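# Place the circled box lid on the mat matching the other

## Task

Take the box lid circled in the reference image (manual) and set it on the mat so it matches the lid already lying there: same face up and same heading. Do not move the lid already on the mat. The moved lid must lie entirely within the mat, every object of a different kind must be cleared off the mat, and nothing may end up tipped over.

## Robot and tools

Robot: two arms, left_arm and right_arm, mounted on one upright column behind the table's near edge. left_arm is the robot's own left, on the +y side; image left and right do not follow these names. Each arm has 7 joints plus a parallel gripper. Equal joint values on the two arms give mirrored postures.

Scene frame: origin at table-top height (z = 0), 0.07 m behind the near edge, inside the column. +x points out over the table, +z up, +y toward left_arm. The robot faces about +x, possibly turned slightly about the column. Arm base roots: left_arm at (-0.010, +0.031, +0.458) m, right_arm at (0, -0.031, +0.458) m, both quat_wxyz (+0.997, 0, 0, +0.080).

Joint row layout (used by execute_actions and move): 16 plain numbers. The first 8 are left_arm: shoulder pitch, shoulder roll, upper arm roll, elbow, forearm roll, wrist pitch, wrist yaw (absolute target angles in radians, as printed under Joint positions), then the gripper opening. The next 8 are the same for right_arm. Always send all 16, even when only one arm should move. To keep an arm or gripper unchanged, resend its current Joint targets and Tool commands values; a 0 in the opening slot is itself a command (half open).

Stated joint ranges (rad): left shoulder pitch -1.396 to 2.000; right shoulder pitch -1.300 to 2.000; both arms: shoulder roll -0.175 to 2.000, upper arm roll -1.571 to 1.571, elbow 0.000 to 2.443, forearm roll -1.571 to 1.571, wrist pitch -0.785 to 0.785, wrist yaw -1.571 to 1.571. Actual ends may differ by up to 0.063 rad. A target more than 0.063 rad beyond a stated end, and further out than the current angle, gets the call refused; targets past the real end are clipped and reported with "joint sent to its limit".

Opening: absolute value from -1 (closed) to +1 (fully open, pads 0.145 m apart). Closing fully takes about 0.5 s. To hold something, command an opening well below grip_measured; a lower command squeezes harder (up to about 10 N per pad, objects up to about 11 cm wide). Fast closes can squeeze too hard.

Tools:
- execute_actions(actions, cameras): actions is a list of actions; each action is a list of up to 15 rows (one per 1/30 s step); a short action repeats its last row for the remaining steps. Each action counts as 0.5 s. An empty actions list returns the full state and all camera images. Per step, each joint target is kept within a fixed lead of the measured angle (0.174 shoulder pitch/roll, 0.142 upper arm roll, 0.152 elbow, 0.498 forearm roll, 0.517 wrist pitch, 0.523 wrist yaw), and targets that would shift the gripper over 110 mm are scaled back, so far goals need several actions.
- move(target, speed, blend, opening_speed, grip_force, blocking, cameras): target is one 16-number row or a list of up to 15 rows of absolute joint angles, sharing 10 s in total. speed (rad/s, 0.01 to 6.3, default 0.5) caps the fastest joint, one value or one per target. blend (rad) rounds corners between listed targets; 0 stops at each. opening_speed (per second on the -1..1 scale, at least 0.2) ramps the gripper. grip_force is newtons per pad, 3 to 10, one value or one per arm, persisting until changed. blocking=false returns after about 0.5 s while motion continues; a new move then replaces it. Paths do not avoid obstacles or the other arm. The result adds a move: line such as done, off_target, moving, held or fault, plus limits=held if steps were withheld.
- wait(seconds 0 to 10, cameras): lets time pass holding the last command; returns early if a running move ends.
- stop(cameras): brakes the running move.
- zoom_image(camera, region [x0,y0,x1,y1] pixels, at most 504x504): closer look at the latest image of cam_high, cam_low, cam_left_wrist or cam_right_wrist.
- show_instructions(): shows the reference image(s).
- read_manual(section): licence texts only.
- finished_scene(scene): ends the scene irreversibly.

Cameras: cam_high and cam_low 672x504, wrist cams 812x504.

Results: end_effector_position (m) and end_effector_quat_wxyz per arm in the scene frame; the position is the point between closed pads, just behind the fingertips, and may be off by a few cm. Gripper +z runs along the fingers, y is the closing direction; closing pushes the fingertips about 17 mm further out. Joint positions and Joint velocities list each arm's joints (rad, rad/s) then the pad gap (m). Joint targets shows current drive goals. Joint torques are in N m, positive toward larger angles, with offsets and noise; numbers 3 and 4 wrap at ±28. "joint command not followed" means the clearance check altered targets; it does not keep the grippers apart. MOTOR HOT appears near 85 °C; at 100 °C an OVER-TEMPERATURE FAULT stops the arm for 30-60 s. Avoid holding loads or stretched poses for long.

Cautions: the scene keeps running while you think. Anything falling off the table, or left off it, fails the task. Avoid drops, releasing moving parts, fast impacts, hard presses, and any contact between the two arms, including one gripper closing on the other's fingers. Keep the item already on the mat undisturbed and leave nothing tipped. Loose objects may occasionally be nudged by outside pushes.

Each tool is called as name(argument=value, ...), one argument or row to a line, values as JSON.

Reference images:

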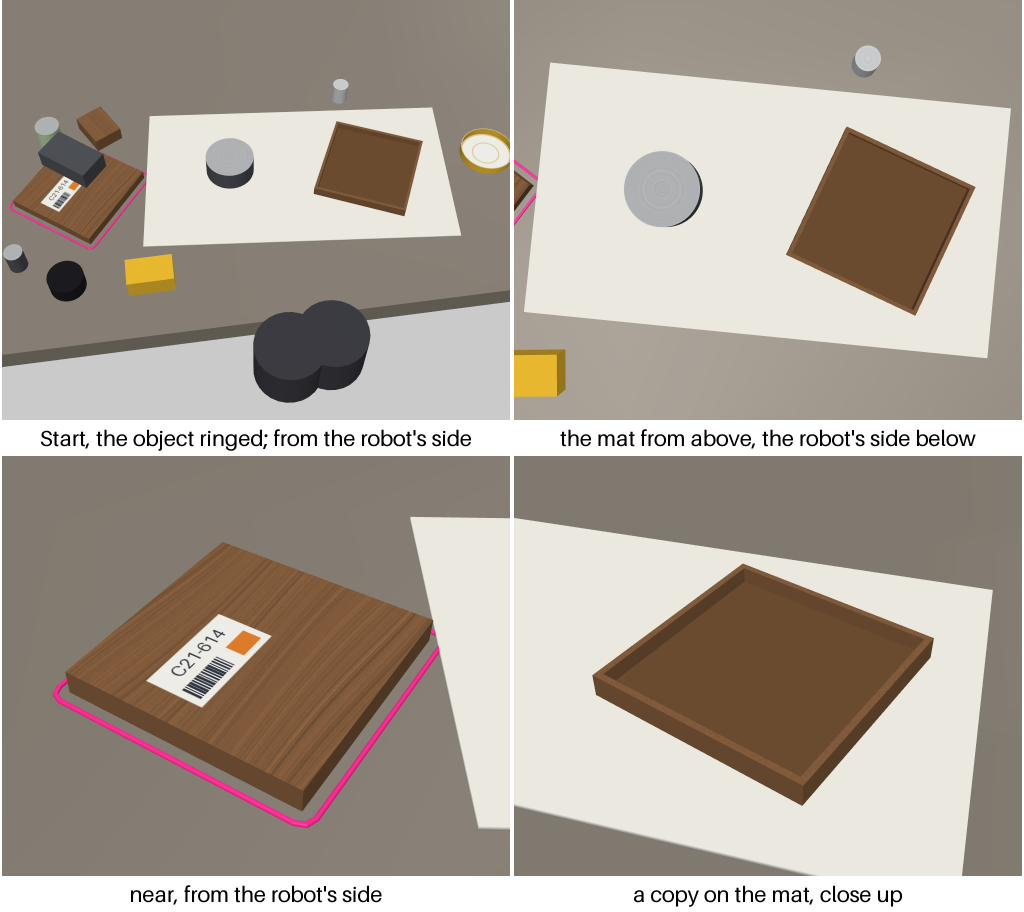

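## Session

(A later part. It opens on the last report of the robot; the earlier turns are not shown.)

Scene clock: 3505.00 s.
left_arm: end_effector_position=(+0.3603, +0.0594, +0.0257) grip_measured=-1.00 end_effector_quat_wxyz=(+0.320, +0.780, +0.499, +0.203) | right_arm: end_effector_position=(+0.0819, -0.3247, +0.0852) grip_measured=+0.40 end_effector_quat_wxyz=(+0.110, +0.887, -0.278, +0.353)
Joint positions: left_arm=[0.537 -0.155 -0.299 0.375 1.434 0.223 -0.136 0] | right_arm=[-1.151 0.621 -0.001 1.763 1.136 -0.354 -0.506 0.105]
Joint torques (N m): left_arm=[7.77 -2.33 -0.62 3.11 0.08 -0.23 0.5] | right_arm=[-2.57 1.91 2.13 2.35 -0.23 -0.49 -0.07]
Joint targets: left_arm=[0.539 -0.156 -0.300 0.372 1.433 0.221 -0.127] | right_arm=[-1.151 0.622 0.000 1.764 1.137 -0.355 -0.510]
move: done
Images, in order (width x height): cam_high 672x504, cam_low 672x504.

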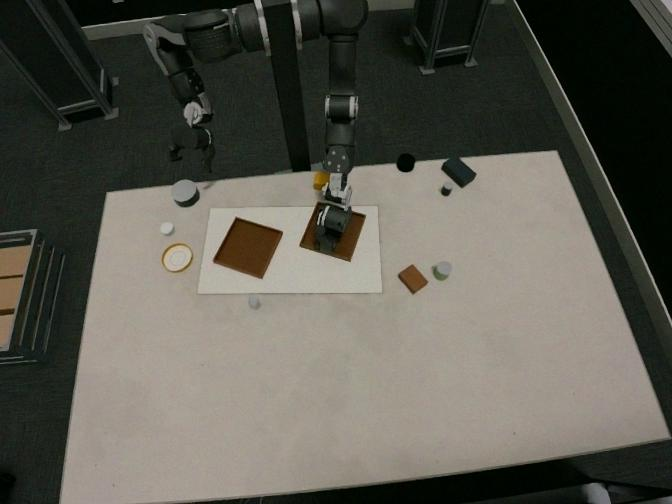

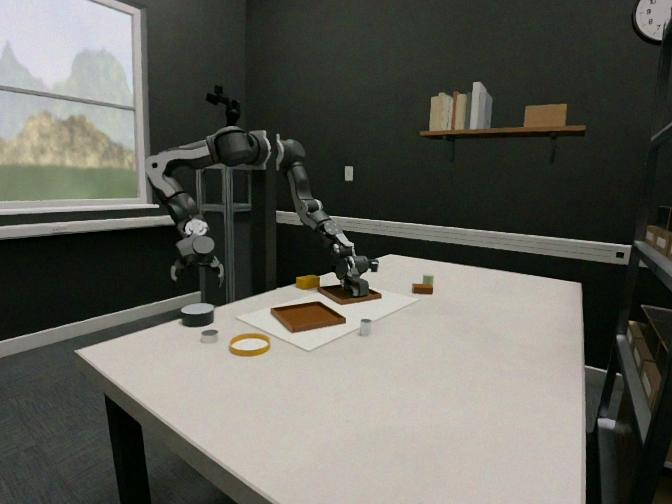

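move(
  target=[
    [0.268,-0.073,-0.3,1.103,1.526,0.283,-0.587,-1,-1.151,0.622,0,1.764,1.137,-0.355,-0.510,0.4],
    [-0.281,-0.030,0,1.781,-0.757,0.744,0.873,-0.473,-1.151,0.622,0,1.764,1.137,-0.355,-0.510,0.4],
    [-0.192,-0.034,0,1.393,-0.620,0.513,0.635,-0.473,-1.151,0.622,0,1.764,1.137,-0.355,-0.510,0.4],
    [0.026,-0.137,0,1.181,-0.693,0.546,0.597,-0.473,-1.151,0.622,0,1.764,1.137,-0.355,-0.510,0.4],
  ],
  speed=[0.5,1.2,0.3,0.08],
  blend=[0.05,0,0.01,0],
  cameras=["cam_high","cam_low"],
)

Scene clock: 3586.87 s.
left_arm: end_effector_position=(+0.2553, +0.1106, +0.0227) grip_measured=-0.47 end_effector_quat_wxyz=(+0.056, +0.943, -0.209, +0.253) | right_arm: end_effector_position=(+0.0819, -0.3247, +0.0852) grip_measured=+0.40 end_effector_quat_wxyz=(+0.110, +0.887, -0.278, +0.353)
Joint positions: left_arm=[0.025 -0.135 0 1.186 -0.694 0.547 0.603 0.04] | right_arm=[-1.151 0.621 -0.001 1.763 1.136 -0.354 -0.506 0.105]
Joint torques (N m): left_arm=[4.31 -1.91 -1.02 3.11 0.27 -0.39 -0.29] | right_arm=[-2.7 1.86 2.04 2.32 -0.24 -0.47 -0.08]
Joint targets: left_arm=[0.026 -0.137 0.000 1.181 -0.693 0.546 0.597] | right_arm=[-1.151 0.622 0.000 1.764 1.137 -0.355 -0.510]
move: done
Images, in order (width x height): cam_high 672x504, cam_low 672x504.

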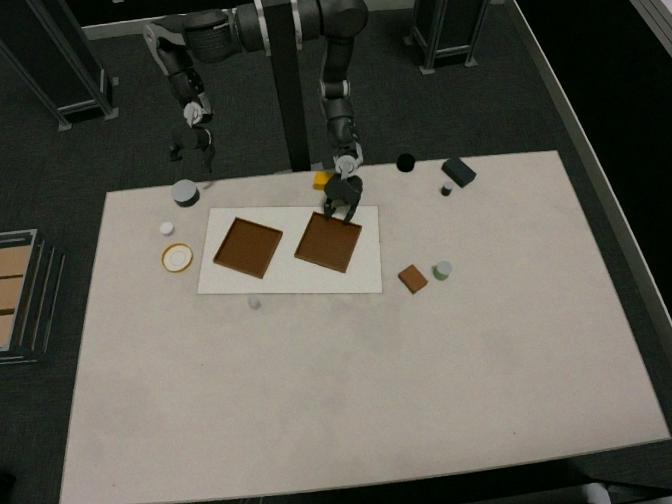

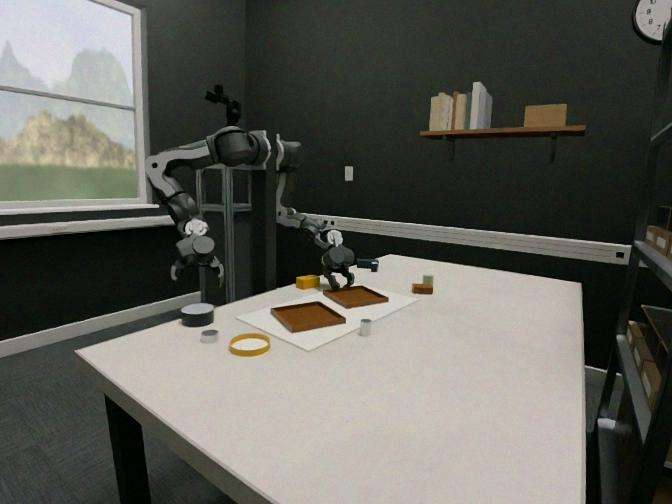

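move(
  target=[
    [-0.120,-0.066,0,1.325,-0.640,0.523,0.622,-0.473,-1.151,0.622,0,1.764,1.137,-0.355,-0.510,0.4],
    [-0.281,-0.030,0,1.781,-0.757,0.744,0.873,-0.473,-1.151,0.622,0,1.764,1.137,-0.355,-0.510,0.4],
    [-0.9,0.1,0,2.0,-0.2,0.4,0.2,-0.473,-1.151,0.622,0,1.764,1.137,-0.355,-0.510,0.4],
  ],
  speed=[0.15,0.4,0.6],
  blend=[0.03,0.1,0],
  cameras=["cam_high"],
)

zoom_image(
  camera="cam_high",
  region=[190, 160, 400, 310],
)

Scene clock: 3599.00 s.
left_arm: end_effector_position=(+0.0874, +0.1630, +0.0934) grip_measured=-0.47 end_effector_quat_wxyz=(-0.012, +0.943, -0.079, +0.324) | right_arm: end_effector_position=(+0.0819, -0.3247, +0.0852) grip_measured=+0.40 end_effector_quat_wxyz=(+0.110, +0.887, -0.278, +0.353)
Joint positions: left_arm=[-0.903 0.099 0 1.999 -0.201 0.402 0.209 0.04] | right_arm=[-1.151 0.621 -0.001 1.763 1.136 -0.354 -0.506 0.105]
Joint torques (N m): left_arm=[-1.65 0.36 -0.28 4.45 0.18 -0.53 -0.41] | right_arm=[-2.57 1.96 2.06 2.25 -0.23 -0.47 -0.08]
Joint targets: left_arm=[-0.900 0.100 0.000 2.000 -0.200 0.400 0.200] | right_arm=[-1.151 0.622 0.000 1.764 1.137 -0.355 -0.510]
move: done
Images, in order (width x height): cam_high 672x504.

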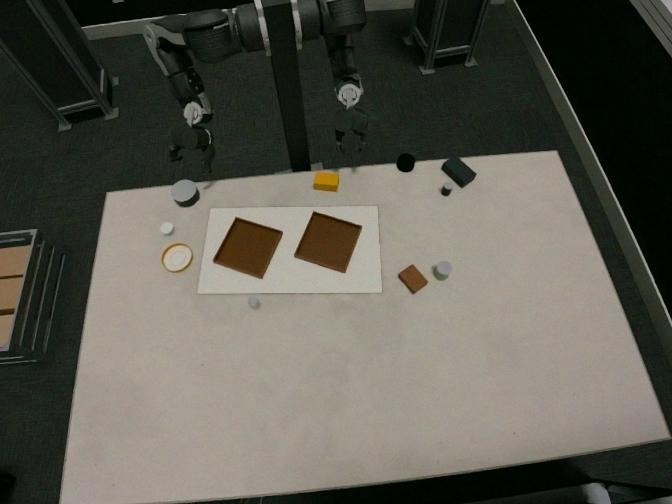

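Scaled by 2.400 from the camera's 672x504 image, which has a finer 960x720 frame.

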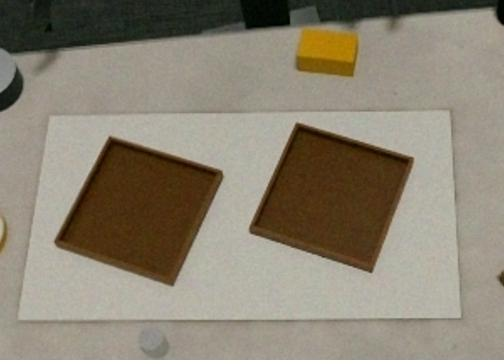

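finished_scene(
  scene=1,
)

The scene is finished: the task was done.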